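# Push the wrapped bar under the sealing arm

## Task

Push the film-wrapped bar across the table, without lifting it, until its long axis lines up beneath the sealing arm and the arm passes along the bar's centre line.

## Robot and tools

Robot: two arms, left_arm (on the +y side) and right_arm, each ending in a five-hinge-group robotic hand with index, middle, ring and thumb. right_arm has a right hand; left_arm has its mirror, a left hand. A camera stand sits behind the arms. Loose objects can occasionally be nudged by outside forces.

Frames. Scene frame: origin at table-top height midway between the nominal arm bases, +z up, +x out over the table, +y toward left_arm. Calibrated bases: left_arm at (+0.054, +0.255, +0.014) m, quat_wxyz (+1.000, 0, 0, +0.003); right_arm at (-0.020, -0.371, +0.023) m, quat_wxyz (+1.000, 0, 0, -0.006). Each arm's hand positions, orientations, targets and wrist-camera poses are reported in that arm's own base frame; fixed cameras and the table use the scene frame. Reported hand poses can be off by a few centimetres, more at long reach.

Hand point axes (right hand): +z runs along straight fingers toward the tips, +y points out of the palm face, +x points across the palm away from the thumb. On the left hand +x points toward the thumb. A rigid mast sticks out near the wrist on the palm side (x +0.05 to +0.10, z -0.16 to -0.11, to y +0.06 m; x sign flips on the left hand) and can collide with things. Fingertips have rubber caps; the rest is hard plastic.

Tool execute_actions(actions, cameras). actions is a list of actions; each action is a list of 1 to 15 rows, one row per 1/30 s control step. If fewer than 15 rows, the last row is held for the remaining steps, so each action lasts 0.5 s. Every row is one flat list of exactly 48 numbers, each in [-1, 1], covering both arms even if only one moves:
1-6: left_arm dx, dy, dz, rx, ry, rz.
7-22: left hand's 16 hinge goals.
23-24: left current_limit, speed.
25-30: right_arm dx, dy, dz, rx, ry, rz.
31-46: right hand's 16 hinge goals.
47-48: right current_limit, speed.

Arm numbers are offsets, not poses: each row gives the target relative to that arm's Hand target as it stood when the action began (not relative to the previous row), along that arm's own base axes. 1.0 equals 0.6 m for dx/dy/dz or 180 degrees for the rotation vector rx/ry/rz; rotation is about the Hand target position. Repeating the same offset in a later action moves further. All-zero arm numbers re-request the current target. A translation longer than 1.0 is scaled down along its direction. The controller limits commanded orientation to 40 degrees from the measured one and favours position when both can't be met. The hand often stops short of its target (sag, friction; right arm sags under load): if it stays short, command the missing distance as a further offset. Tiny moves may not start. To stop pushing on something, command the target back beyond the current hand position. Near the first joint's axis a small hand move can swing the whole arm.

Hand numbers are absolute goals, not offsets, each scaled linearly between a hinge's stops. Order per hand: index_mcp, index_abd, index_pip, index_dip, middle_mcp, middle_abd, middle_pip, middle_dip, ring_mcp, ring_abd, ring_pip, ring_dip, thumb_cmc, thumb_axl, thumb_mcp, thumb_ipl. Moving toward -1 curls fingers toward the palm and swings the thumb in front of the palm. Open hand: +0.75, 0, +0.58, +0.70 for each finger, then thumb +0.71, +0.68, +0.23, +0.17. A zero is a real goal; to keep a hand unchanged, resend its hand_goal, hand_current_limit and hand_speed. current_limit maps -1..+1 to 0..550 mA (min 11 mA); very low limits may not lift a finger. speed sets goal travel at (speed+1)/2 of 8.5 rad/s. Defaults: current_limit +0.4, speed -0.6; last written values persist. For pushing a bar, a firm flat hand or closed fist is typical.

cameras: list of names (cam_high, cam_low, cam_left_wrist, cam_right_wrist), ["all"], or []. Omitted/null gives all images only when actions is empty, otherwise none. An unknown name invalidates the call. An empty actions list just observes and shows the full result.

Results per arm: end_effector_position (m) and end_effector_quat_wxyz in base frame; Hand target (basis for next offsets); joint positions, velocities (may say "within noise") and torques (include gravity, offset and noisy; entries 3 and 4 wrap at ±28 N m). Per hand: hand_goal, hand_measured, hand_current_ma (positive pushes toward -1), hand_state per motor (moving, goal, blocked, overload), hand_current_limit, hand_speed. Motor temperatures and MOTOR HOT / OVER-TEMPERATURE FAULT lines may appear. A call returns once the robot settles, up to 3 s after the last action; the robot holds the last command while you think.

Joint limits (rad): waist ±2.880, shoulder 0 to 3.142, elbow 0 to 3.019 (straight 2.964), wrist pitch -1.693 to 1.571, wrist yaw ±1.571, wrist roll ±2.094.

Tool zoom_image(camera, region): enlarges [x0, y0, x1, y1] pixels (origin top-left, at most 504 by 504) of the latest image from a camera present in the newest images.

Tool finished_scene(scene optional, 1): ends the scene for good; the bar must already sit in place without the robot touching it.

Avoid: knocking the bar or anything else off the table (fails), slamming into the table, sealing arm or other fixed parts, hard collisions or squeezing between the two arms, hands gripping each other, keeping motors at high current (495 mA+ for 5 s shuts a motor off for 10 s), and long stretched or unreachable holds that overheat motors (at 100 °C the arm drops). Push gently, in small steps, checking with cam_high and zooms.

Each tool is called after ">>>" as name([rows], argument=value, ...), one row to a line, values as JSON.

## Session

>>> execute_actions(actions=[])

Scene clock: 0.00 s.
left_arm: end_effector_position=(+0.3573, +0.1766, +0.1572) hand_goal=(+0.754, +0.000, +0.576, +0.696, +0.754, +0.000, +0.576, +0.696, +0.754, +0.000, +0.576, +0.696, +0.714, +0.678, +0.226, +0.168) hand_measured=(+0.754, +0.000, +0.576, +0.696, +0.754, +0.000, +0.576, +0.696, +0.754, +0.000, +0.576, +0.696, +0.714, +0.678, +0.226, +0.168) hand_current_ma=(+0, +0, +0, +0, +0, +0, +0, +0, +0, +0, +0, +0, +0, +0, +0, +0) hand_state=(goal, goal, goal, goal, goal, goal, goal, goal, goal, goal, goal, goal, goal, goal, goal, goal) hand_current_limit=0.40 hand_speed=-0.60 end_effector_quat_wxyz=(-0.317, +0.943, +0.099, -0.008) | right_arm: end_effector_position=(+0.4949, +0.1433, +0.3232) hand_goal=(+0.754, +0.000, +0.576, +0.696, +0.754, +0.000, +0.576, +0.696, +0.754, +0.000, +0.576, +0.696, +0.714, +0.678, +0.226, +0.168) hand_measured=(+0.754, +0.000, +0.576, +0.696, +0.754, +0.000, +0.576, +0.696, +0.754, +0.000, +0.576, +0.696, +0.714, +0.678, +0.226, +0.168) hand_current_ma=(+0, +0, +0, +0, +0, +0, +0, +0, +0, +0, +0, +0, +0, +0, +0, +0) hand_state=(goal, goal, goal, goal, goal, goal, goal, goal, goal, goal, goal, goal, goal, goal, goal, goal) hand_current_limit=0.40 hand_speed=-0.60 end_effector_quat_wxyz=(-0.225, +0.649, +0.646, +0.334)
Joint positions: left_arm=[0.387 1.272 1.023 -1.133 -0.62 1.809] | right_arm=[0.102 1.29 1.296 -1.268 -0.782 0.235]
Joint velocities: within noise
Joint torques (N m): no reading
Motor temperatures (°C): left_arm=[28 27 30 28 28 27] | right_arm=[29 36 32 29 27 31]
Heat: left arm: hottest elbow 30 °C; right arm: hottest shoulder 36 °C.
Hand target: left_arm +0.3637, +0.1790, +0.1627; -0.318, +0.943, +0.101, -0.002 | right_arm +0.4999, +0.1438, +0.3362; -0.217, +0.644, +0.648, +0.343

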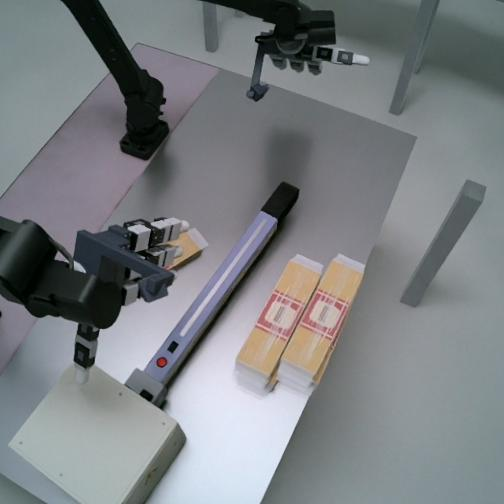

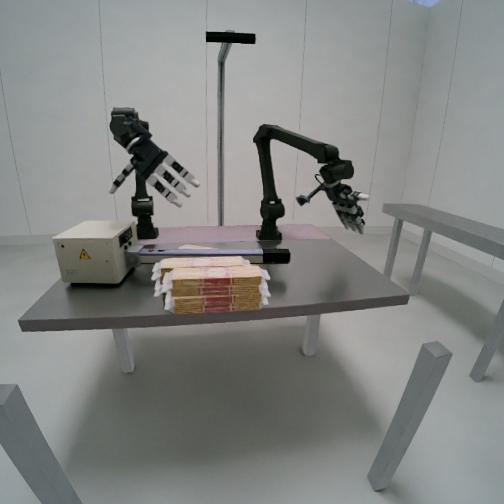

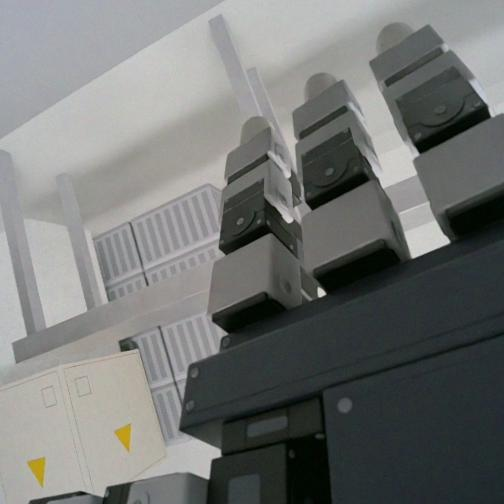

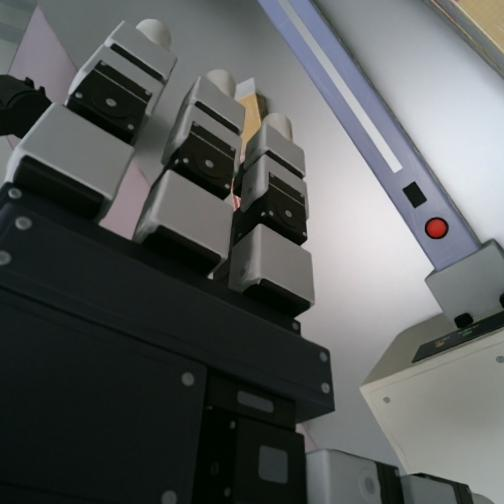

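>>> zoom_image(camera="cam_high", region=[60, 160, 340, 440])

>>> zoom_image(camera="cam_low", region=[40, 180, 310, 330])

>>> zoom_image(camera="cam_right_wrist", region=[150, 0, 504, 354])

Scaled by 1.800.

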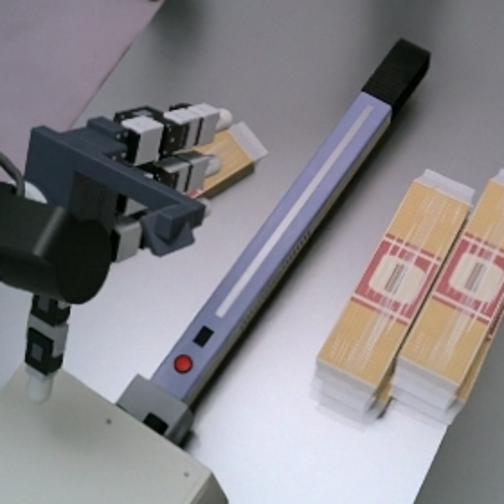

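Scaled by 1.867.

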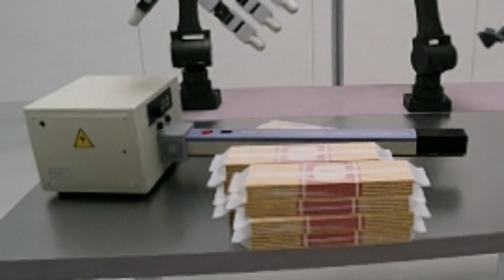

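Scaled by 1.424.

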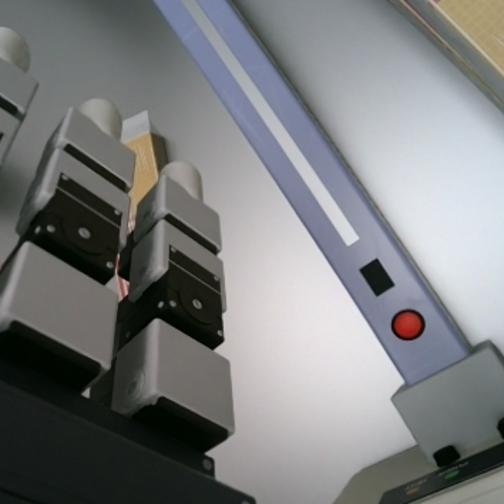

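>>> execute_actions([
  [[0,0,0,0,0,0,0.754,0,0.576,0.696,0.754,0,0.576,0.696,0.754,0,0.576,0.696,0.714,0.678,0.226,0.168,0.4,-0.6,-0.05,0,0.03,0,0,0,0.754,0,0.576,0.696,0.754,0,0.576,0.696,0.754,0,0.576,0.696,0.714,0.678,0.226,0.168,0.4,-0.6]],
  [[0,0,0,0,0,0,0.754,0,0.576,0.696,0.754,0,0.576,0.696,0.754,0,0.576,0.696,0.714,0.678,0.226,0.168,0.4,-0.6,-0.09,0,0.03,0,0,0,0.754,0,0.576,0.696,0.754,0,0.576,0.696,0.754,0,0.576,0.696,0.714,0.678,0.226,0.168,0.4,-0.6]],
  [[0,0,0,0,0,0,0.754,0,0.576,0.696,0.754,0,0.576,0.696,0.754,0,0.576,0.696,0.714,0.678,0.226,0.168,0.4,-0.6,-0.09,-0.03,0.03,0,0,0,0.754,0,0.576,0.696,0.754,0,0.576,0.696,0.754,0,0.576,0.696,0.714,0.678,0.226,0.168,0.4,-0.6]],
  [[0,0,0,0,0,0,0.754,0,0.576,0.696,0.754,0,0.576,0.696,0.754,0,0.576,0.696,0.714,0.678,0.226,0.168,0.4,-0.6,-0.08,-0.05,0.02,0,0,0,0.754,0,0.576,0.696,0.754,0,0.576,0.696,0.754,0,0.576,0.696,0.714,0.678,0.226,0.168,0.4,-0.6]],
], cameras=["all"])

Scene clock: 3.67 s.
left_arm: end_effector_position=(+0.3573, +0.1766, +0.1572) hand_goal=(+0.754, +0.000, +0.576, +0.696, +0.754, +0.000, +0.576, +0.696, +0.754, +0.000, +0.576, +0.696, +0.714, +0.678, +0.226, +0.168) hand_measured=(+0.750, +0.000, +0.576, +0.696, +0.750, +0.000, +0.576, +0.696, +0.750, +0.000, +0.576, +0.696, +0.710, +0.678, +0.224, +0.168) hand_current_ma=(-18, +0, +2, +0, -17, +0, +2, +0, -19, +0, +3, +0, -12, -3, -6, -1) hand_state=(goal, goal, goal, goal, goal, goal, goal, goal, goal, goal, goal, goal, goal, goal, goal, goal) hand_current_limit=0.40 hand_speed=-0.60 end_effector_quat_wxyz=(-0.317, +0.943, +0.099, -0.008) | right_arm: end_effector_position=(+0.3151, +0.0972, +0.4061) hand_goal=(+0.754, +0.000, +0.576, +0.696, +0.754, +0.000, +0.576, +0.696, +0.754, +0.000, +0.576, +0.696, +0.714, +0.678, +0.226, +0.168) hand_measured=(+0.754, +0.000, +0.576, +0.696, +0.754, +0.000, +0.576, +0.696, +0.754, +0.000, +0.576, +0.696, +0.714, +0.678, +0.224, +0.168) hand_current_ma=(-3, +2, +3, +0, -3, +3, +3, +0, -3, +2, +3, +0, +1, -3, -6, -1) hand_state=(goal, goal, goal, goal, goal, goal, goal, goal, goal, goal, goal, goal, goal, goal, goal, goal) hand_current_limit=0.40 hand_speed=-0.60 end_effector_quat_wxyz=(-0.207, +0.648, +0.643, +0.351)
Joint positions: left_arm=[0.387 1.272 1.023 -1.133 -0.62 1.809] | right_arm=[-0.022 0.846 1.208 -1.678 -0.809 0.096]
Joint torques (N m): left_arm=[1.03 -7.12 11.86 0.49 -0.71 -0.12] | right_arm=[-0.5 -3.55 8.5 0.57 -0.82 -0.23]
Heat: left arm: hottest elbow 30 °C; right arm: hottest shoulder 36 °C.
Hand target: left_arm +0.3637, +0.1790, +0.1627; -0.318, +0.943, +0.101, -0.002 | right_arm +0.3139, +0.0957, +0.4023; -0.217, +0.644, +0.648, +0.343
Off the commanded pose: left_arm 0.009 m, 1 deg | right_arm 0.004 m, 2 deg.
joint sent to its limit (right arm) — joint 4 (wrist pitch), lower limit. The joint targets still meet the commanded pose.

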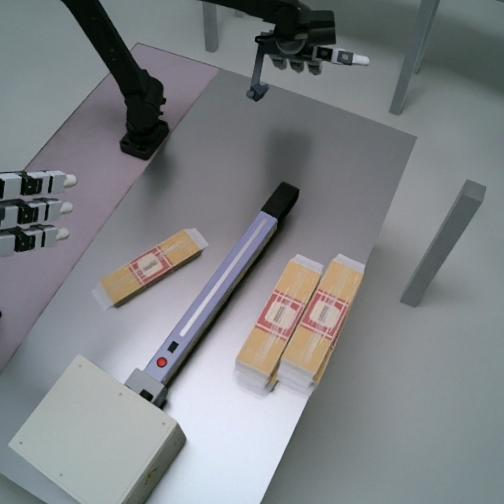

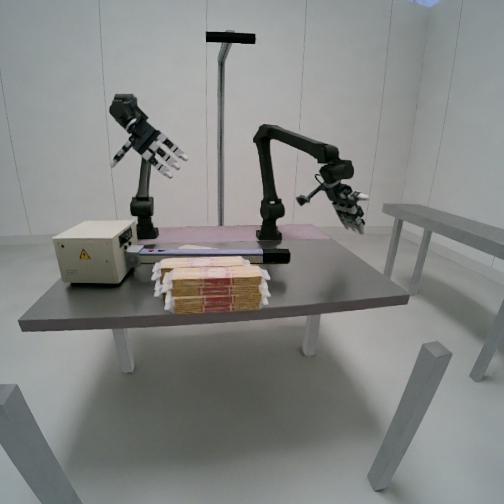

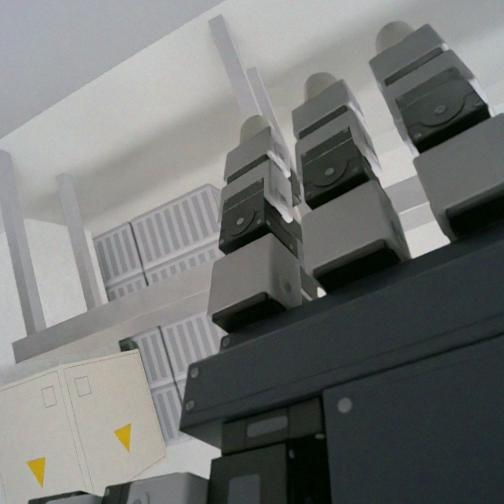

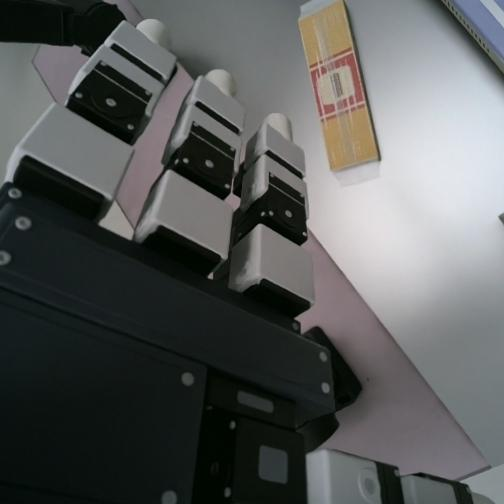

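>>> zoom_image(camera="cam_high", region=[352, 120, 504, 320])

>>> zoom_image(camera="cam_high", region=[0, 320, 200, 504])

>>> zoom_image(camera="cam_high", region=[60, 180, 300, 420])

>>> zoom_image(camera="cam_high", region=[80, 0, 280, 200])

>>> zoom_image(camera="cam_low", region=[100, 80, 400, 330])

Scaled by 2.520.

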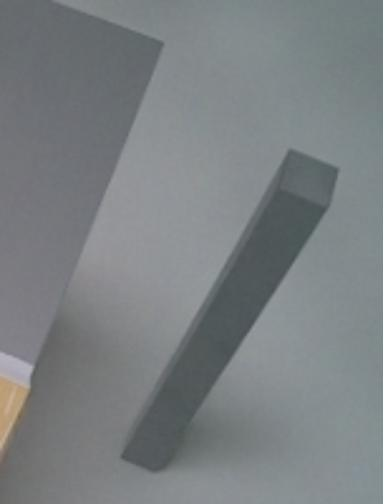

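Scaled by 2.520.

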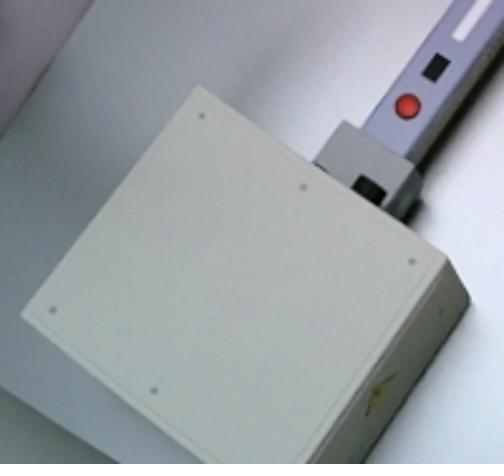

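Scaled by 2.100.

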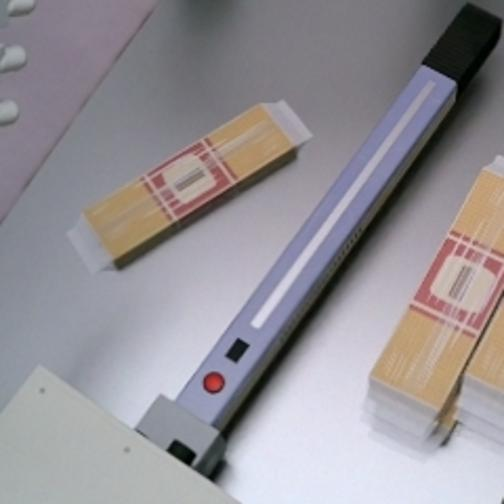

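Scaled by 2.520.

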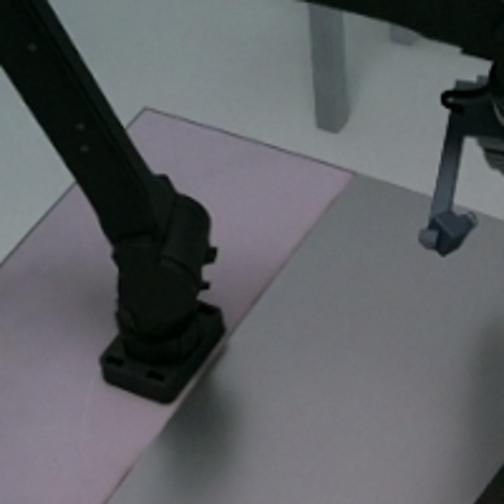

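Scaled by 1.680.

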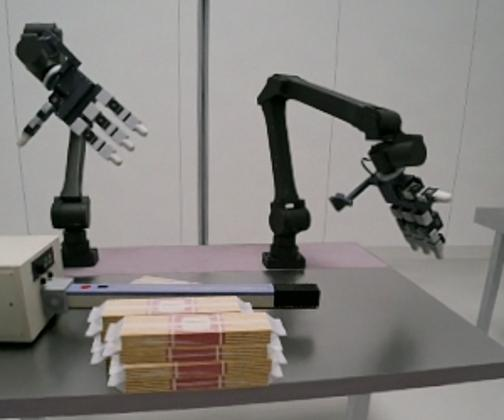

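>>> zoom_image(camera="cam_high", region=[200, 160, 320, 280])

>>> zoom_image(camera="cam_high", region=[110, 290, 230, 410])

>>> zoom_image(camera="cam_low", region=[120, 230, 220, 290])

>>> zoom_image(camera="cam_low", region=[200, 230, 300, 290])

Scaled by 4.200.

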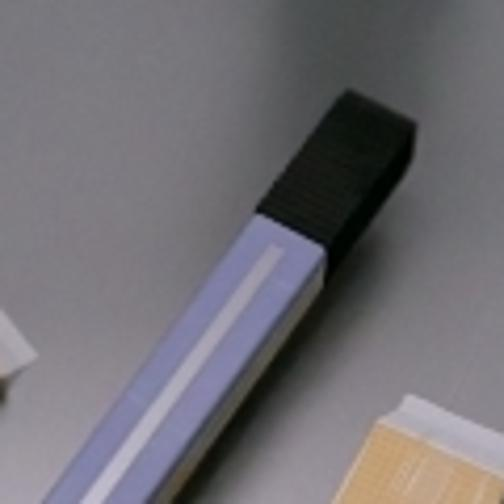

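Scaled by 4.200.

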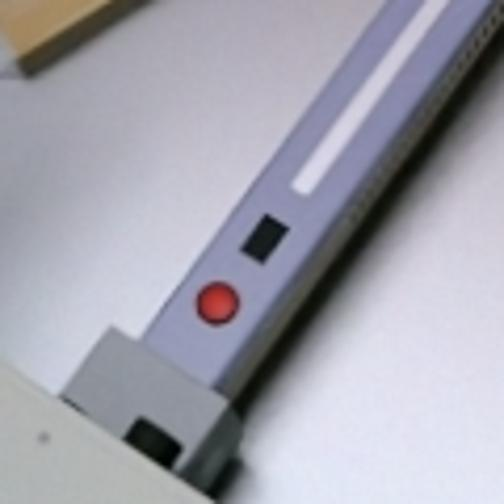

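Scaled by 5.040.

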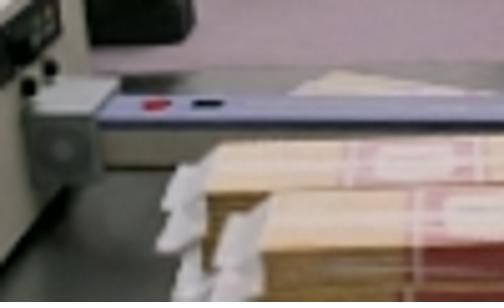

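Scaled by 5.040.

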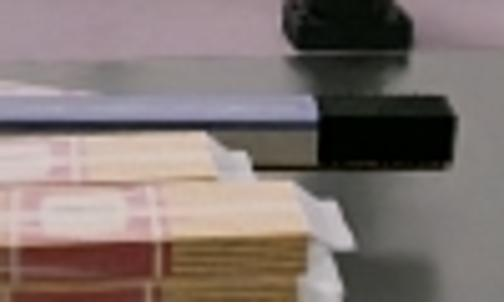

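>>> zoom_image(camera="cam_low", region=[0, 200, 210, 410])

>>> zoom_image(camera="cam_low", region=[230, 190, 440, 400])

Scaled by 2.400.

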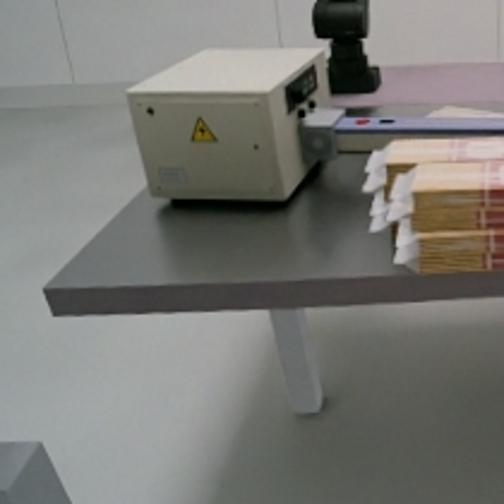

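Scaled by 2.400.

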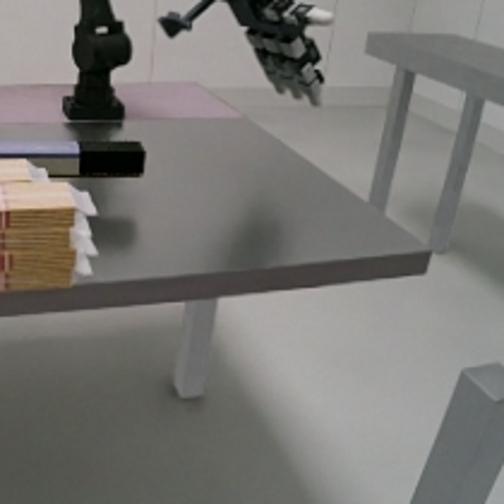

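>>> zoom_image(camera="cam_low", region=[145, 245, 280, 320])

>>> zoom_image(camera="cam_high", region=[80, 215, 220, 320])

>>> zoom_image(camera="cam_right_wrist", region=[270, 0, 400, 200])

Scaled by 3.733.

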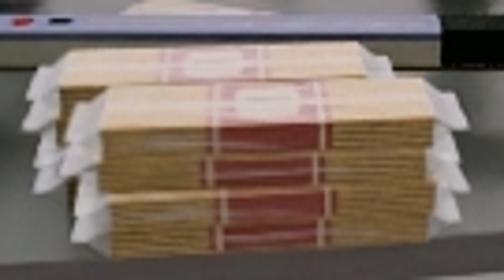

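Scaled by 3.600.

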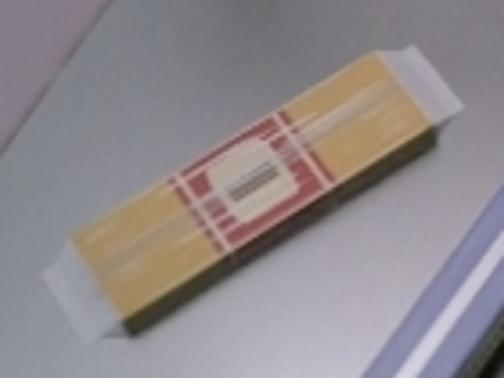

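Scaled by 2.520.

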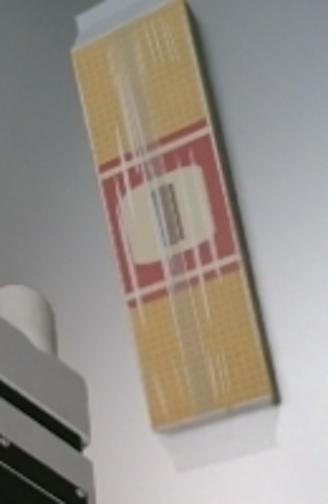

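>>> execute_actions([
  [[0,0,0,0,0,0,0.754,0,0.576,0.696,0.754,0,0.576,0.696,0.754,0,0.576,0.696,0.714,0.678,0.226,0.168,0.4,-0.6,-0.0273,0.0725,-0.0537,-0.0516,0.0079,-0.0347,0.754,0.25,0.576,0.696,0.754,0,0.576,0.696,0.754,-0.25,0.576,0.696,0.714,0.678,0.226,0.168,0.4,-0.6]],
  [[0,0,0,0,0,0,0.754,0,0.576,0.696,0.754,0,0.576,0.696,0.754,0,0.576,0.696,0.714,0.678,0.226,0.168,0.4,-0.6,-0.0273,0.0725,-0.0537,-0.0516,0.0079,-0.0347,0.754,0.25,0.576,0.696,0.754,0,0.576,0.696,0.754,-0.25,0.576,0.696,0.714,0.678,0.226,0.168,0.4,-0.6]],
  [[0,0,0,0,0,0,0.754,0,0.576,0.696,0.754,0,0.576,0.696,0.754,0,0.576,0.696,0.714,0.678,0.226,0.168,0.4,-0.6,-0.0273,0.0725,-0.0537,-0.0516,0.0079,-0.0347,0.754,0.25,0.576,0.696,0.754,0,0.576,0.696,0.754,-0.25,0.576,0.696,0.714,0.678,0.226,0.168,0.4,-0.6]],
  [[0,0,0,0,0,0,0.754,0,0.576,0.696,0.754,0,0.576,0.696,0.754,0,0.576,0.696,0.714,0.678,0.226,0.168,0.4,-0.6,-0.0273,0.0725,-0.0537,-0.0516,0.0079,-0.0347,0.754,0.25,0.576,0.696,0.754,0,0.576,0.696,0.754,-0.25,0.576,0.696,0.714,0.678,0.226,0.168,0.4,-0.6]],
  [[0,0,0,0,0,0,0.754,0,0.576,0.696,0.754,0,0.576,0.696,0.754,0,0.576,0.696,0.714,0.678,0.226,0.168,0.4,-0.6,-0.0273,0.0725,-0.0537,-0.0516,0.0079,-0.0347,0.754,0.25,0.576,0.696,0.754,0,0.576,0.696,0.754,-0.25,0.576,0.696,0.714,0.678,0.226,0.168,0.4,-0.6]],
], cameras=["cam_high","cam_low","cam_right_wrist"])

Scene clock: 14.97 s.
left_arm: end_effector_position=(+0.3573, +0.1766, +0.1572) hand_goal=(+0.754, +0.000, +0.576, +0.696, +0.754, +0.000, +0.576, +0.696, +0.754, +0.000, +0.576, +0.696, +0.714, +0.678, +0.226, +0.168) hand_measured=(+0.750, +0.000, +0.576, +0.696, +0.750, +0.000, +0.576, +0.696, +0.750, +0.000, +0.576, +0.696, +0.710, +0.678, +0.224, +0.168) hand_current_ma=(-18, +0, +2, +0, -17, +0, +2, +0, -19, +0, +3, +0, -12, -3, -6, -1) hand_state=(goal, goal, goal, goal, goal, goal, goal, goal, goal, goal, goal, goal, goal, goal, goal, goal) hand_current_limit=0.40 hand_speed=-0.60 end_effector_quat_wxyz=(-0.317, +0.943, +0.099, -0.008) | right_arm: end_effector_position=(+0.2266, +0.3037, +0.2237) hand_goal=(+0.754, +0.250, +0.576, +0.696, +0.754, +0.000, +0.576, +0.696, +0.754, -0.250, +0.576, +0.696, +0.714, +0.678, +0.226, +0.168) hand_measured=(+0.754, +0.250, +0.576, +0.696, +0.754, +0.002, +0.576, +0.696, +0.754, -0.246, +0.576, +0.696, +0.716, +0.678, +0.224, +0.168) hand_current_ma=(+1, +0, +3, +0, +2, +5, +3, +0, +2, +12, +2, +0, +5, -3, -14, -1) hand_state=(goal, goal, goal, goal, goal, goal, goal, goal, goal, goal, goal, goal, goal, goal, goal, goal) hand_current_limit=0.40 hand_speed=-0.60 end_effector_quat_wxyz=(+0.124, +0.834, +0.536, +0.052)
Joint positions: left_arm=[0.387 1.272 1.023 -1.133 -0.62 1.809] | right_arm=[1.261 1.426 1.232 -1.456 0.258 1.699]
Joint torques (N m): left_arm=[0.97 -7 11.89 0.5 -0.71 -0.11] | right_arm=[-0.21 -13.51 13.39 -0.2 0.38 0.24]
Heat: left arm: hottest elbow 32 °C; right arm: hottest shoulder 36 °C.
Hand target: left_arm +0.3637, +0.1790, +0.1627; -0.318, +0.943, +0.101, -0.002 | right_arm +0.2320, +0.3132, +0.2412; +0.111, +0.842, +0.524, +0.069
Off the commanded pose: left_arm 0.009 m, 1 deg | right_arm 0.021 m, 3 deg.
Images, in order (width x height): cam_high 504x504, cam_low 504x504, cam_right_wrist 504x504.

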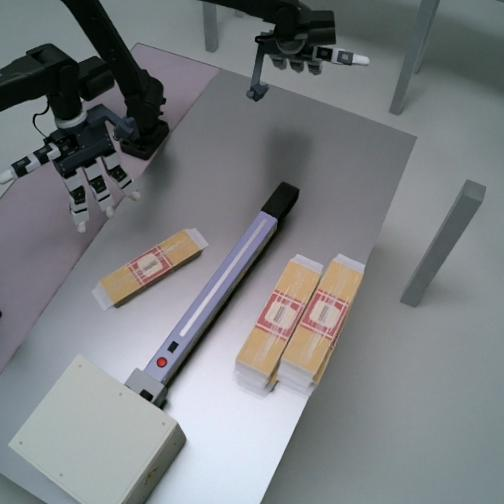

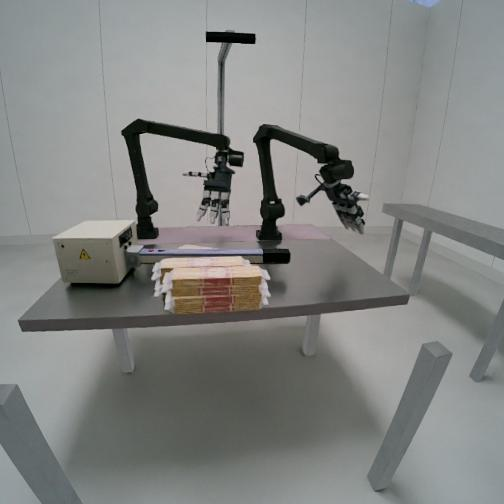

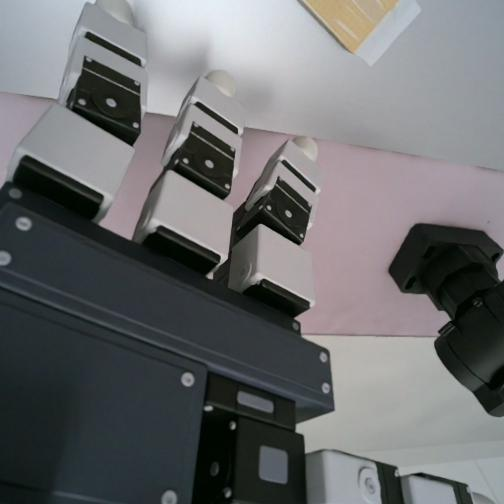

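>>> execute_actions([
  [[0,0,0,0,0,0,0.754,0,0.576,0.696,0.754,0,0.576,0.696,0.754,0,0.576,0.696,0.714,0.678,0.226,0.168,0.4,-0.6,0.002,0.008,-0.0472,0.0065,-0.0032,0.002,0.754,0.25,0.576,0.696,0.754,0,0.576,0.696,0.754,-0.25,0.576,0.696,0.714,0.678,0.226,0.168,0.4,-0.6]],
  [[0,0,0,0,0,0,0.754,0,0.576,0.696,0.754,0,0.576,0.696,0.754,0,0.576,0.696,0.714,0.678,0.226,0.168,0.4,-0.6,0.002,0.008,-0.0472,0.0065,-0.0032,0.002,0.754,0.25,0.576,0.696,0.754,0,0.576,0.696,0.754,-0.25,0.576,0.696,0.714,0.678,0.226,0.168,0.4,-0.6]],
  [[0,0,0,0,0,0,0.754,0,0.576,0.696,0.754,0,0.576,0.696,0.754,0,0.576,0.696,0.714,0.678,0.226,0.168,0.4,-0.6,0.002,0.008,-0.0472,0.0,0.0,0.0,0.754,0.25,0.576,0.696,0.754,0,0.576,0.696,0.754,-0.25,0.576,0.696,0.714,0.678,0.226,0.168,0.4,-0.6]],
], cameras=["cam_high","cam_low","cam_right_wrist"])

Scene clock: 18.10 s.
left_arm: end_effector_position=(+0.3573, +0.1766, +0.1572) hand_goal=(+0.754, +0.000, +0.576, +0.696, +0.754, +0.000, +0.576, +0.696, +0.754, +0.000, +0.576, +0.696, +0.714, +0.678, +0.226, +0.168) hand_measured=(+0.750, +0.000, +0.576, +0.696, +0.750, +0.000, +0.576, +0.696, +0.750, +0.000, +0.576, +0.696, +0.710, +0.678, +0.224, +0.168) hand_current_ma=(-18, +0, +2, +0, -17, +0, +2, +0, -19, +0, +3, +0, -12, -3, -6, -1) hand_state=(goal, goal, goal, goal, goal, goal, goal, goal, goal, goal, goal, goal, goal, goal, goal, goal) hand_current_limit=0.40 hand_speed=-0.60 end_effector_quat_wxyz=(-0.317, +0.943, +0.099, -0.008) | right_arm: end_effector_position=(+0.2351, +0.3276, +0.1634) hand_goal=(+0.754, +0.250, +0.576, +0.696, +0.754, +0.000, +0.576, +0.696, +0.754, -0.250, +0.576, +0.696, +0.714, +0.678, +0.226, +0.168) hand_measured=(+0.754, +0.250, +0.576, +0.696, +0.754, +0.002, +0.576, +0.696, +0.754, -0.246, +0.576, +0.696, +0.716, +0.678, +0.224, +0.168) hand_current_ma=(+1, +0, +3, +0, +2, +5, +3, +0, +2, +12, +2, +0, +5, -3, -14, -1) hand_state=(goal, goal, goal, goal, goal, goal, goal, goal, goal, goal, goal, goal, goal, goal, goal, goal) hand_current_limit=0.40 hand_speed=-0.60 end_effector_quat_wxyz=(+0.095, +0.837, +0.531, +0.091)
Joint positions: left_arm=[0.387 1.272 1.023 -1.133 -0.62 1.809] | right_arm=[1.261 1.476 1.13 -1.206 0.263 1.7]
Joint torques (N m): left_arm=[1.03 -7.06 11.86 0.47 -0.71 -0.12] | right_arm=[0.21 -12.86 8.4 0.57 0.47 0.14]
Heat: left arm: hottest elbow 32 °C; right arm: hottest shoulder 36 °C.
Hand target: left_arm +0.3637, +0.1790, +0.1627; -0.318, +0.943, +0.101, -0.002 | right_arm +0.2356, +0.3276, +0.1562; +0.098, +0.840, +0.526, +0.088
Off the commanded pose: left_arm 0.009 m, 1 deg | right_arm 0.007 m, 1 deg.
Images, in order (width x height): cam_high 504x504, cam_low 504x504, cam_right_wrist 504x504.

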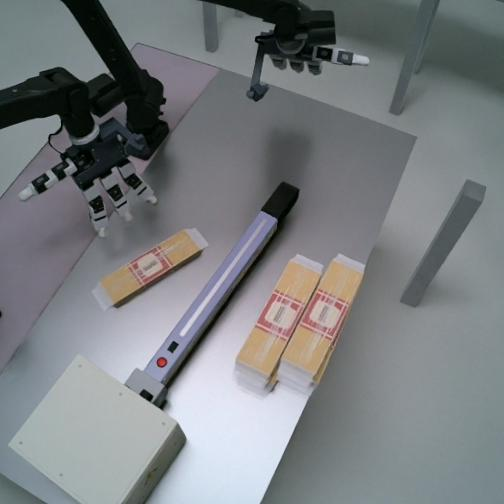

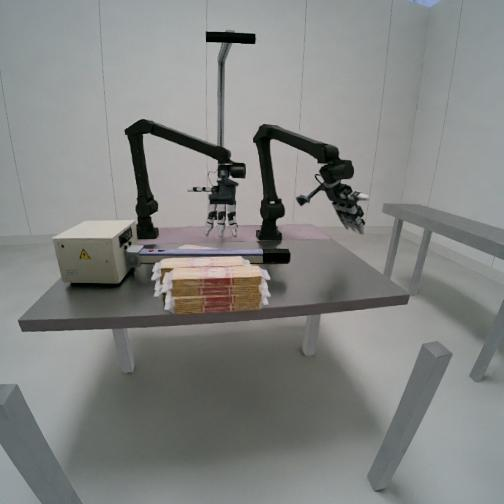

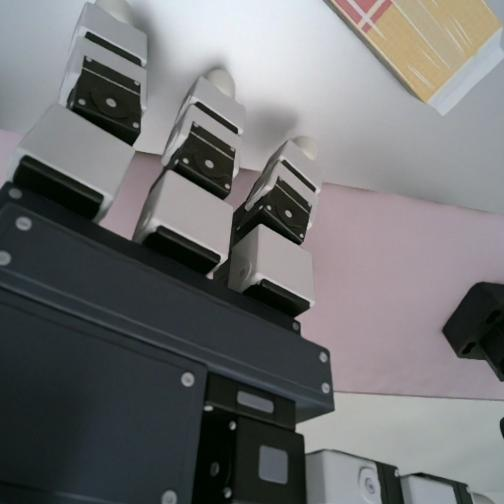

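>>> execute_actions([
  [[0,0,0,0,0,0,0.754,0,0.576,0.696,0.754,0,0.576,0.696,0.754,0,0.576,0.696,0.714,0.678,0.226,0.168,0.4,-0.6,-0.008,-0.018,-0.028,-0.0072,0.0036,0.0,0.754,0.25,0.576,0.696,0.754,0,0.576,0.696,0.754,-0.25,0.576,0.696,0.714,0.678,0.226,0.168,0.4,-0.6]],
  [[0,0,0,0,0,0,0.754,0,0.576,0.696,0.754,0,0.576,0.696,0.754,0,0.576,0.696,0.714,0.678,0.226,0.168,0.4,-0.6,-0.008,-0.018,-0.028,-0.0072,0.0036,0.0,0.754,0.25,0.576,0.696,0.754,0,0.576,0.696,0.754,-0.25,0.576,0.696,0.714,0.678,0.226,0.168,0.4,-0.6]],
], cameras=["cam_high","cam_low","cam_right_wrist"])

>>> zoom_image(camera="cam_high", region=[60, 170, 260, 330])

>>> zoom_image(camera="cam_low", region=[170, 190, 270, 260])

Scene clock: 19.80 s.
left_arm: end_effector_position=(+0.3573, +0.1766, +0.1572) hand_goal=(+0.754, +0.000, +0.576, +0.696, +0.754, +0.000, +0.576, +0.696, +0.754, +0.000, +0.576, +0.696, +0.714, +0.678, +0.226, +0.168) hand_measured=(+0.750, +0.000, +0.576, +0.696, +0.750, +0.000, +0.576, +0.696, +0.750, +0.000, +0.576, +0.696, +0.710, +0.678, +0.224, +0.168) hand_current_ma=(-18, +0, +2, +0, -17, +0, +2, +0, -19, +0, +3, +0, -12, -3, -6, -1) hand_state=(goal, goal, goal, goal, goal, goal, goal, goal, goal, goal, goal, goal, goal, goal, goal, goal) hand_current_limit=0.40 hand_speed=-0.60 end_effector_quat_wxyz=(-0.317, +0.943, +0.099, -0.008) | right_arm: end_effector_position=(+0.2279, +0.3065, +0.1322) hand_goal=(+0.754, +0.250, +0.576, +0.696, +0.754, +0.000, +0.576, +0.696, +0.754, -0.250, +0.576, +0.696, +0.714, +0.678, +0.226, +0.168) hand_measured=(+0.754, +0.250, +0.576, +0.696, +0.754, +0.002, +0.576, +0.696, +0.754, -0.246, +0.576, +0.696, +0.716, +0.678, +0.224, +0.168) hand_current_ma=(+1, +0, +3, +0, +2, +5, +3, +0, +2, +12, +2, +0, +5, -3, -14, -1) hand_state=(goal, goal, goal, goal, goal, goal, goal, goal, goal, goal, goal, goal, goal, goal, goal, goal) hand_current_limit=0.40 hand_speed=-0.60 end_effector_quat_wxyz=(+0.107, +0.836, +0.533, +0.074)
Joint positions: left_arm=[0.387 1.272 1.023 -1.133 -0.62 1.809] | right_arm=[1.261 1.478 1.04 -1.158 0.26 1.7]
Joint torques (N m): left_arm=[1.08 -7.24 11.88 0.49 -0.72 -0.11] | right_arm=[0.5 -11.87 7.84 0.53 0.27 0.2]
Heat: left arm: hottest elbow 32 °C; right arm: hottest shoulder 36 °C.
Hand target: left_arm +0.3637, +0.1790, +0.1627; -0.318, +0.943, +0.101, -0.002 | right_arm +0.2260, +0.3061, +0.1227; +0.111, +0.839, +0.529, +0.067
Off the commanded pose: left_arm 0.009 m, 1 deg | right_arm 0.010 m, 1 deg.
Images, in order (width x height): cam_high 504x504, cam_low 504x504, cam_right_wrist 504x504.

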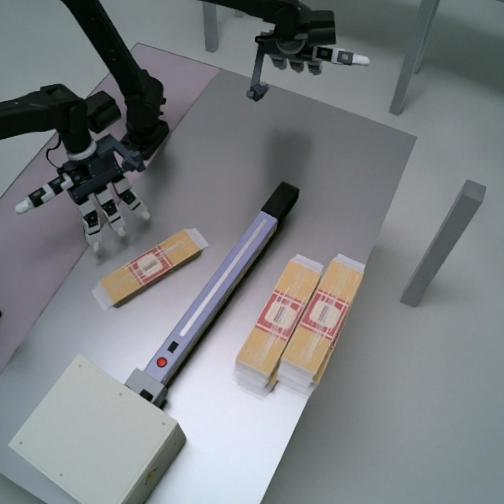

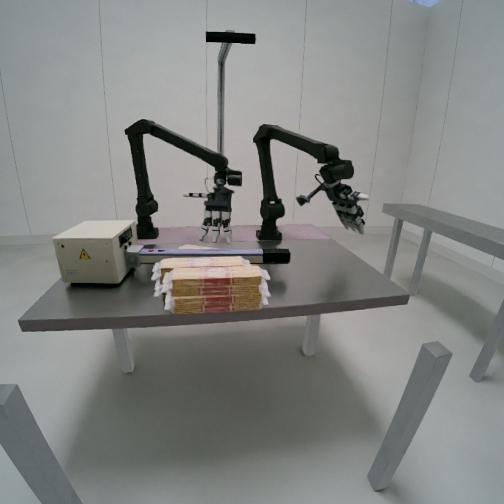

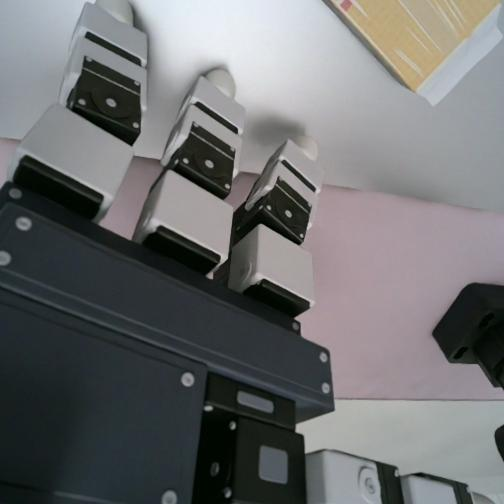

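Scaled by 2.520.

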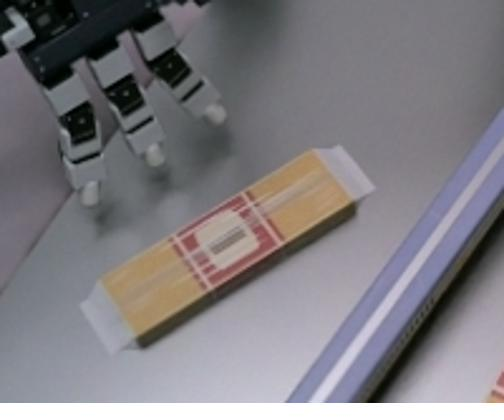

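Scaled by 5.040.

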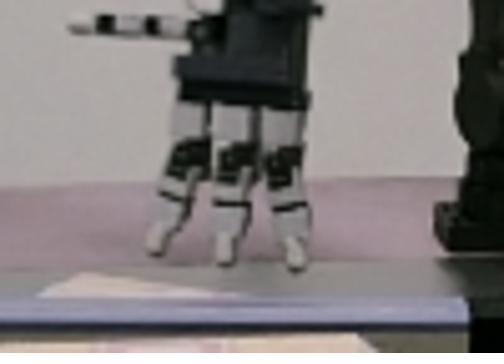

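>>> execute_actions([
  [[0,0,0,0,0,0,0.754,0,0.576,0.696,0.754,0,0.576,0.696,0.754,0,0.576,0.696,0.714,0.678,0.226,0.168,0.4,-0.6,0.0,0.0,-0.022,0.0,0.0,0.0,0.754,0.25,0.576,0.696,0.754,0,0.576,0.696,0.754,-0.25,0.576,0.696,0.714,0.678,0.226,0.168,0.4,-0.6]],
  [[0,0,0,0,0,0,0.754,0,0.576,0.696,0.754,0,0.576,0.696,0.754,0,0.576,0.696,0.714,0.678,0.226,0.168,0.4,-0.6,0.0224,-0.0111,0.0,0.0,0.0,0.0,0.754,0.25,0.576,0.696,0.754,0,0.576,0.696,0.754,-0.25,0.576,0.696,0.714,0.678,0.226,0.168,0.4,-0.6]],
], cameras=["cam_high","cam_right_wrist"])

>>> zoom_image(camera="cam_high", region=[60, 170, 260, 330])

Scene clock: 21.33 s.
left_arm: end_effector_position=(+0.3573, +0.1766, +0.1572) hand_goal=(+0.754, +0.000, +0.576, +0.696, +0.754, +0.000, +0.576, +0.696, +0.754, +0.000, +0.576, +0.696, +0.714, +0.678, +0.226, +0.168) hand_measured=(+0.750, +0.000, +0.576, +0.696, +0.750, +0.000, +0.576, +0.696, +0.750, +0.000, +0.576, +0.696, +0.710, +0.678, +0.224, +0.168) hand_current_ma=(-18, +0, +2, +0, -17, +0, +2, +0, -19, +0, +3, +0, -12, -3, -6, -1) hand_state=(goal, goal, goal, goal, goal, goal, goal, goal, goal, goal, goal, goal, goal, goal, goal, goal) hand_current_limit=0.40 hand_speed=-0.60 end_effector_quat_wxyz=(-0.317, +0.943, +0.099, -0.008) | right_arm: end_effector_position=(+0.2379, +0.3001, +0.1167) hand_goal=(+0.754, +0.250, +0.576, +0.696, +0.754, +0.000, +0.576, +0.696, +0.754, -0.250, +0.576, +0.696, +0.714, +0.678, +0.226, +0.168) hand_measured=(+0.754, +0.250, +0.576, +0.696, +0.754, +0.002, +0.576, +0.696, +0.754, -0.246, +0.576, +0.696, +0.716, +0.678, +0.224, +0.168) hand_current_ma=(+1, +0, +3, +0, +2, +5, +3, +0, +2, +12, +2, +0, +5, -3, -14, -1) hand_state=(goal, goal, goal, goal, goal, goal, goal, goal, goal, goal, goal, goal, goal, goal, goal, goal) hand_current_limit=0.40 hand_speed=-0.60 end_effector_quat_wxyz=(+0.107, +0.842, +0.523, +0.073)
Joint positions: left_arm=[0.387 1.272 1.023 -1.133 -0.62 1.809] | right_arm=[1.23 1.495 1.015 -1.111 0.26 1.692]
Joint torques (N m): left_arm=[1.08 -7.06 11.89 0.47 -0.71 -0.11] | right_arm=[-0.21 -12.57 7.51 0.55 0.33 -0.15]
Heat: left arm: hottest elbow 32 °C; right arm: hottest shoulder 36 °C.
Hand target: left_arm +0.3637, +0.1790, +0.1627; -0.318, +0.943, +0.101, -0.002 | right_arm +0.2395, +0.2994, +0.1095; +0.111, +0.839, +0.529, +0.067
Off the commanded pose: left_arm 0.009 m, 1 deg | right_arm 0.007 m, 1 deg.
Images, in order (width x height): cam_high 504x504, cam_right_wrist 504x504.

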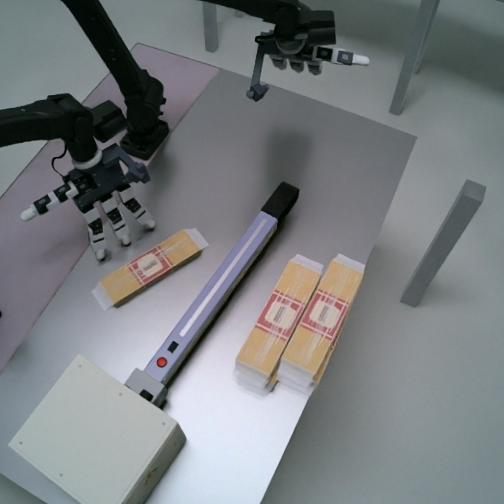

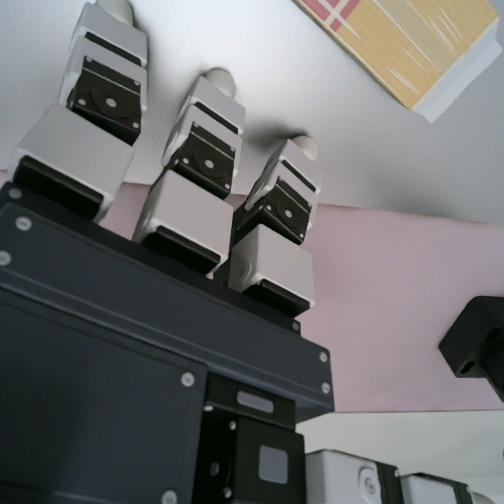

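Scaled by 2.520.

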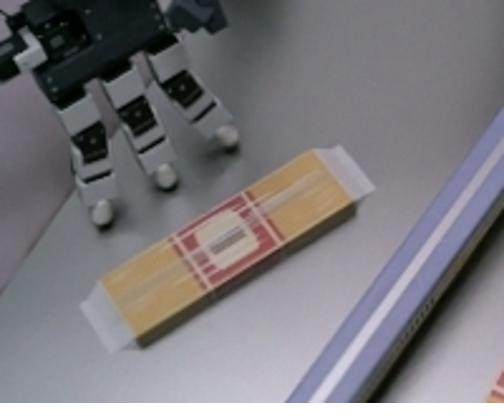

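>>> execute_actions([
  [[0,0,0,0,0,0,0.754,0,0.576,0.696,0.754,0,0.576,0.696,0.754,0,0.576,0.696,0.714,0.678,0.226,0.168,0.4,-0.6,0.0224,-0.0111,0.006,0.0,0.0,0.0,0.754,0.25,0.576,0.696,0.754,0,0.576,0.696,0.754,-0.25,0.576,0.696,0.714,0.678,0.226,0.168,0.4,-0.6]],
  [[0,0,0,0,0,0,0.754,0,0.576,0.696,0.754,0,0.576,0.696,0.754,0,0.576,0.696,0.714,0.678,0.226,0.168,0.4,-0.6,0.0224,-0.0111,0.0,0.0,0.0,0.0,0.754,0.25,0.576,0.696,0.754,0,0.576,0.696,0.754,-0.25,0.576,0.696,0.714,0.678,0.226,0.168,0.4,-0.6]],
], cameras=["cam_high","cam_right_wrist"])

>>> zoom_image(camera="cam_high", region=[60, 170, 260, 330])

Scene clock: 23.17 s.
left_arm: end_effector_position=(+0.3573, +0.1766, +0.1572) hand_goal=(+0.754, +0.000, +0.576, +0.696, +0.754, +0.000, +0.576, +0.696, +0.754, +0.000, +0.576, +0.696, +0.714, +0.678, +0.226, +0.168) hand_measured=(+0.750, +0.000, +0.576, +0.696, +0.750, +0.000, +0.576, +0.696, +0.750, +0.000, +0.576, +0.696, +0.710, +0.678, +0.224, +0.168) hand_current_ma=(-18, +0, +2, +0, -17, +0, +2, +0, -19, +0, +3, +0, -12, -3, -6, -1) hand_state=(goal, goal, goal, goal, goal, goal, goal, goal, goal, goal, goal, goal, goal, goal, goal, goal) hand_current_limit=0.40 hand_speed=-0.60 end_effector_quat_wxyz=(-0.317, +0.943, +0.099, -0.008) | right_arm: end_effector_position=(+0.2646, +0.2868, +0.1153) hand_goal=(+0.754, +0.250, +0.576, +0.696, +0.754, +0.000, +0.576, +0.696, +0.754, -0.250, +0.576, +0.696, +0.714, +0.678, +0.226, +0.168) hand_measured=(+0.754, +0.250, +0.576, +0.696, +0.754, +0.002, +0.576, +0.696, +0.754, -0.246, +0.576, +0.696, +0.716, +0.678, +0.224, +0.168) hand_current_ma=(+2, +0, +3, +0, +2, +5, +3, +0, +2, +12, +2, +0, +5, -3, -14, -1) hand_state=(goal, goal, goal, goal, goal, goal, goal, goal, goal, goal, goal, goal, goal, goal, goal, goal) hand_current_limit=0.40 hand_speed=-0.60 end_effector_quat_wxyz=(+0.111, +0.842, +0.524, +0.067)
Joint positions: left_arm=[0.387 1.272 1.023 -1.133 -0.62 1.809] | right_arm=[1.155 1.495 1.01 -1.1 0.26 1.614]
Joint torques (N m): left_arm=[1.03 -7.18 11.9 0.5 -0.71 -0.11] | right_arm=[-0.09 -13.98 7.5 0.53 0.41 -0.09]
Heat: left arm: hottest elbow 33 °C; right arm: hottest shoulder 36 °C.
Hand target: left_arm +0.3637, +0.1790, +0.1627; -0.318, +0.943, +0.101, -0.002 | right_arm +0.2663, +0.2861, +0.1130; +0.111, +0.839, +0.529, +0.067
Off the commanded pose: left_arm 0.009 m, 1 deg | right_arm 0.003 m, 1 deg.
Images, in order (width x height): cam_high 504x504, cam_right_wrist 504x504.

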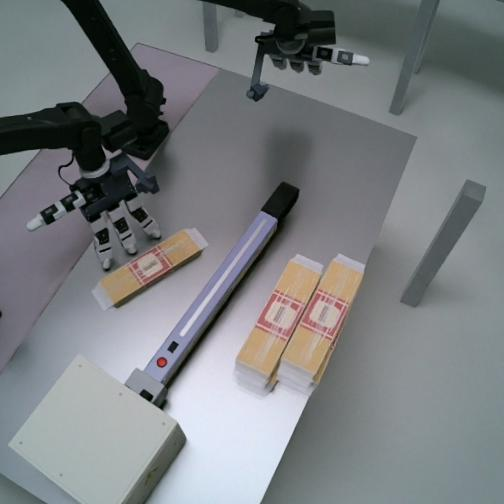

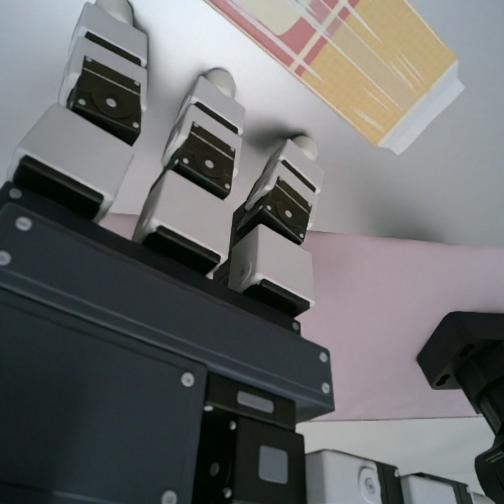

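Scaled by 2.520.

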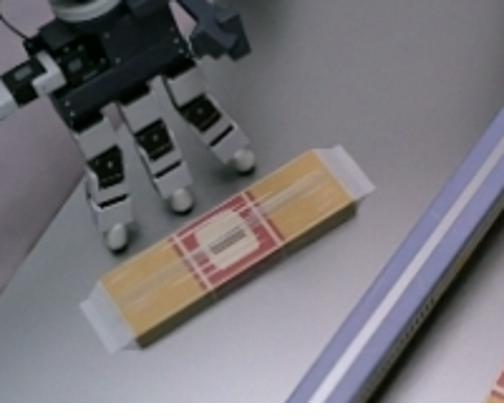

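>>> execute_actions([
  [[0,0,0,0,0,0,0.754,0,0.576,0.696,0.754,0,0.576,0.696,0.754,0,0.576,0.696,0.714,0.678,0.226,0.168,0.4,-0.6,0.015,-0.007,0.0,0.0,0.0,0.0,0.754,0.25,0.576,0.696,0.754,0,0.576,0.696,0.754,-0.25,0.576,0.696,0.714,0.678,0.226,0.168,0.4,-0.6]],
], cameras=["cam_high","cam_low","cam_right_wrist"])

>>> zoom_image(camera="cam_high", region=[80, 200, 220, 320])

>>> zoom_image(camera="cam_low", region=[170, 200, 270, 270])

Scene clock: 24.30 s.
left_arm: end_effector_position=(+0.3573, +0.1766, +0.1572) hand_goal=(+0.754, +0.000, +0.576, +0.696, +0.754, +0.000, +0.576, +0.696, +0.754, +0.000, +0.576, +0.696, +0.714, +0.678, +0.226, +0.168) hand_measured=(+0.750, +0.000, +0.576, +0.696, +0.750, +0.000, +0.576, +0.696, +0.750, +0.000, +0.576, +0.696, +0.710, +0.678, +0.224, +0.168) hand_current_ma=(-18, +0, +2, +0, -17, +0, +2, +0, -19, +0, +3, +0, -12, -3, -6, -1) hand_state=(goal, goal, goal, goal, goal, goal, goal, goal, goal, goal, goal, goal, goal, goal, goal, goal) hand_current_limit=0.40 hand_speed=-0.60 end_effector_quat_wxyz=(-0.317, +0.943, +0.099, -0.008) | right_arm: end_effector_position=(+0.2719, +0.2843, +0.1153) hand_goal=(+0.754, +0.250, +0.576, +0.696, +0.754, +0.000, +0.576, +0.696, +0.754, -0.250, +0.576, +0.696, +0.714, +0.678, +0.226, +0.168) hand_measured=(+0.754, +0.250, +0.576, +0.696, +0.762, +0.002, +0.582, +0.698, +0.754, -0.246, +0.576, +0.696, +0.716, +0.678, +0.224, +0.168) hand_current_ma=(+2, +0, +3, +0, +36, +6, +21, +8, +2, +12, +2, +0, +5, -3, -14, -1) hand_state=(goal, goal, goal, goal, goal, goal, goal, goal, goal, goal, goal, goal, goal, goal, goal, goal) hand_current_limit=0.40 hand_speed=-0.60 end_effector_quat_wxyz=(+0.111, +0.840, +0.526, +0.067)
Joint positions: left_arm=[0.387 1.272 1.023 -1.133 -0.62 1.809] | right_arm=[1.136 1.495 1.01 -1.095 0.26 1.589]
Joint torques (N m): left_arm=[1.08 -7 11.93 0.49 -0.71 -0.12] | right_arm=[-0.56 -13.98 7.39 0.59 0.42 -0.16]
Heat: left arm: hottest elbow 33 °C; right arm: hottest shoulder 36 °C.
Hand target: left_arm +0.3637, +0.1790, +0.1627; -0.318, +0.943, +0.101, -0.002 | right_arm +0.2753, +0.2818, +0.1131; +0.111, +0.839, +0.529, +0.067
Off the commanded pose: left_arm 0.009 m, 1 deg | right_arm 0.005 m, 0 deg.
Images, in order (width x height): cam_high 504x504, cam_low 504x504, cam_right_wrist 504x504.

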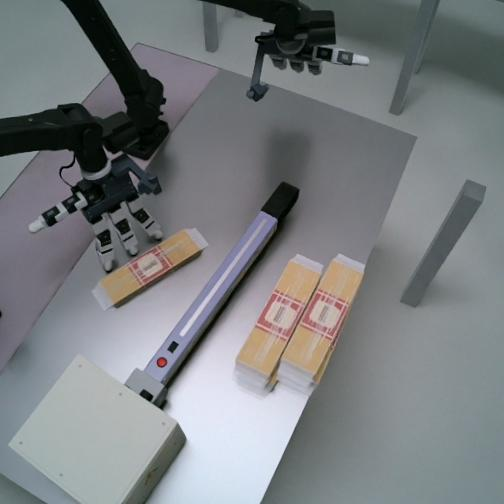

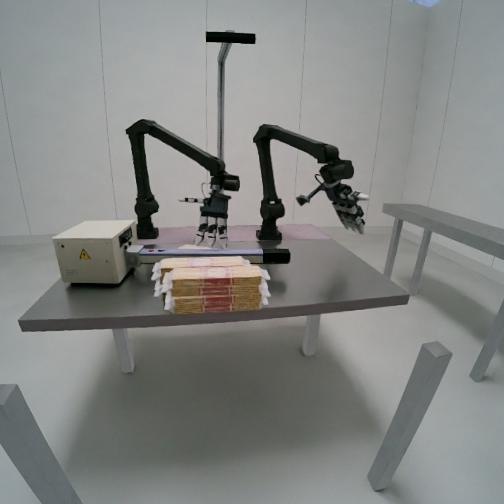

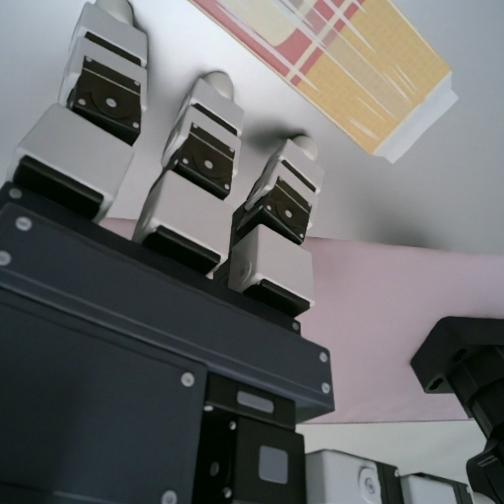

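Scaled by 3.600.

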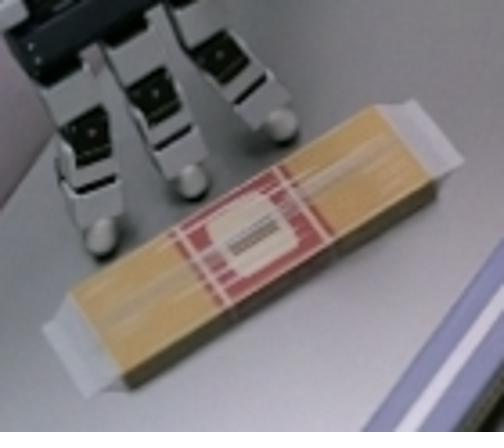

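Scaled by 5.040.

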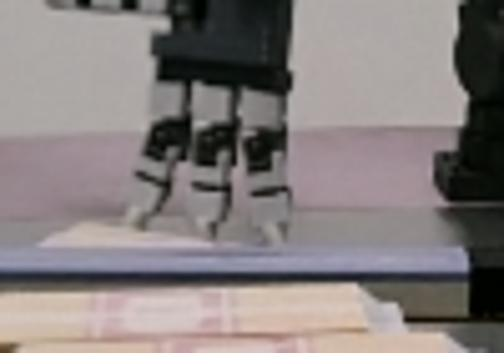

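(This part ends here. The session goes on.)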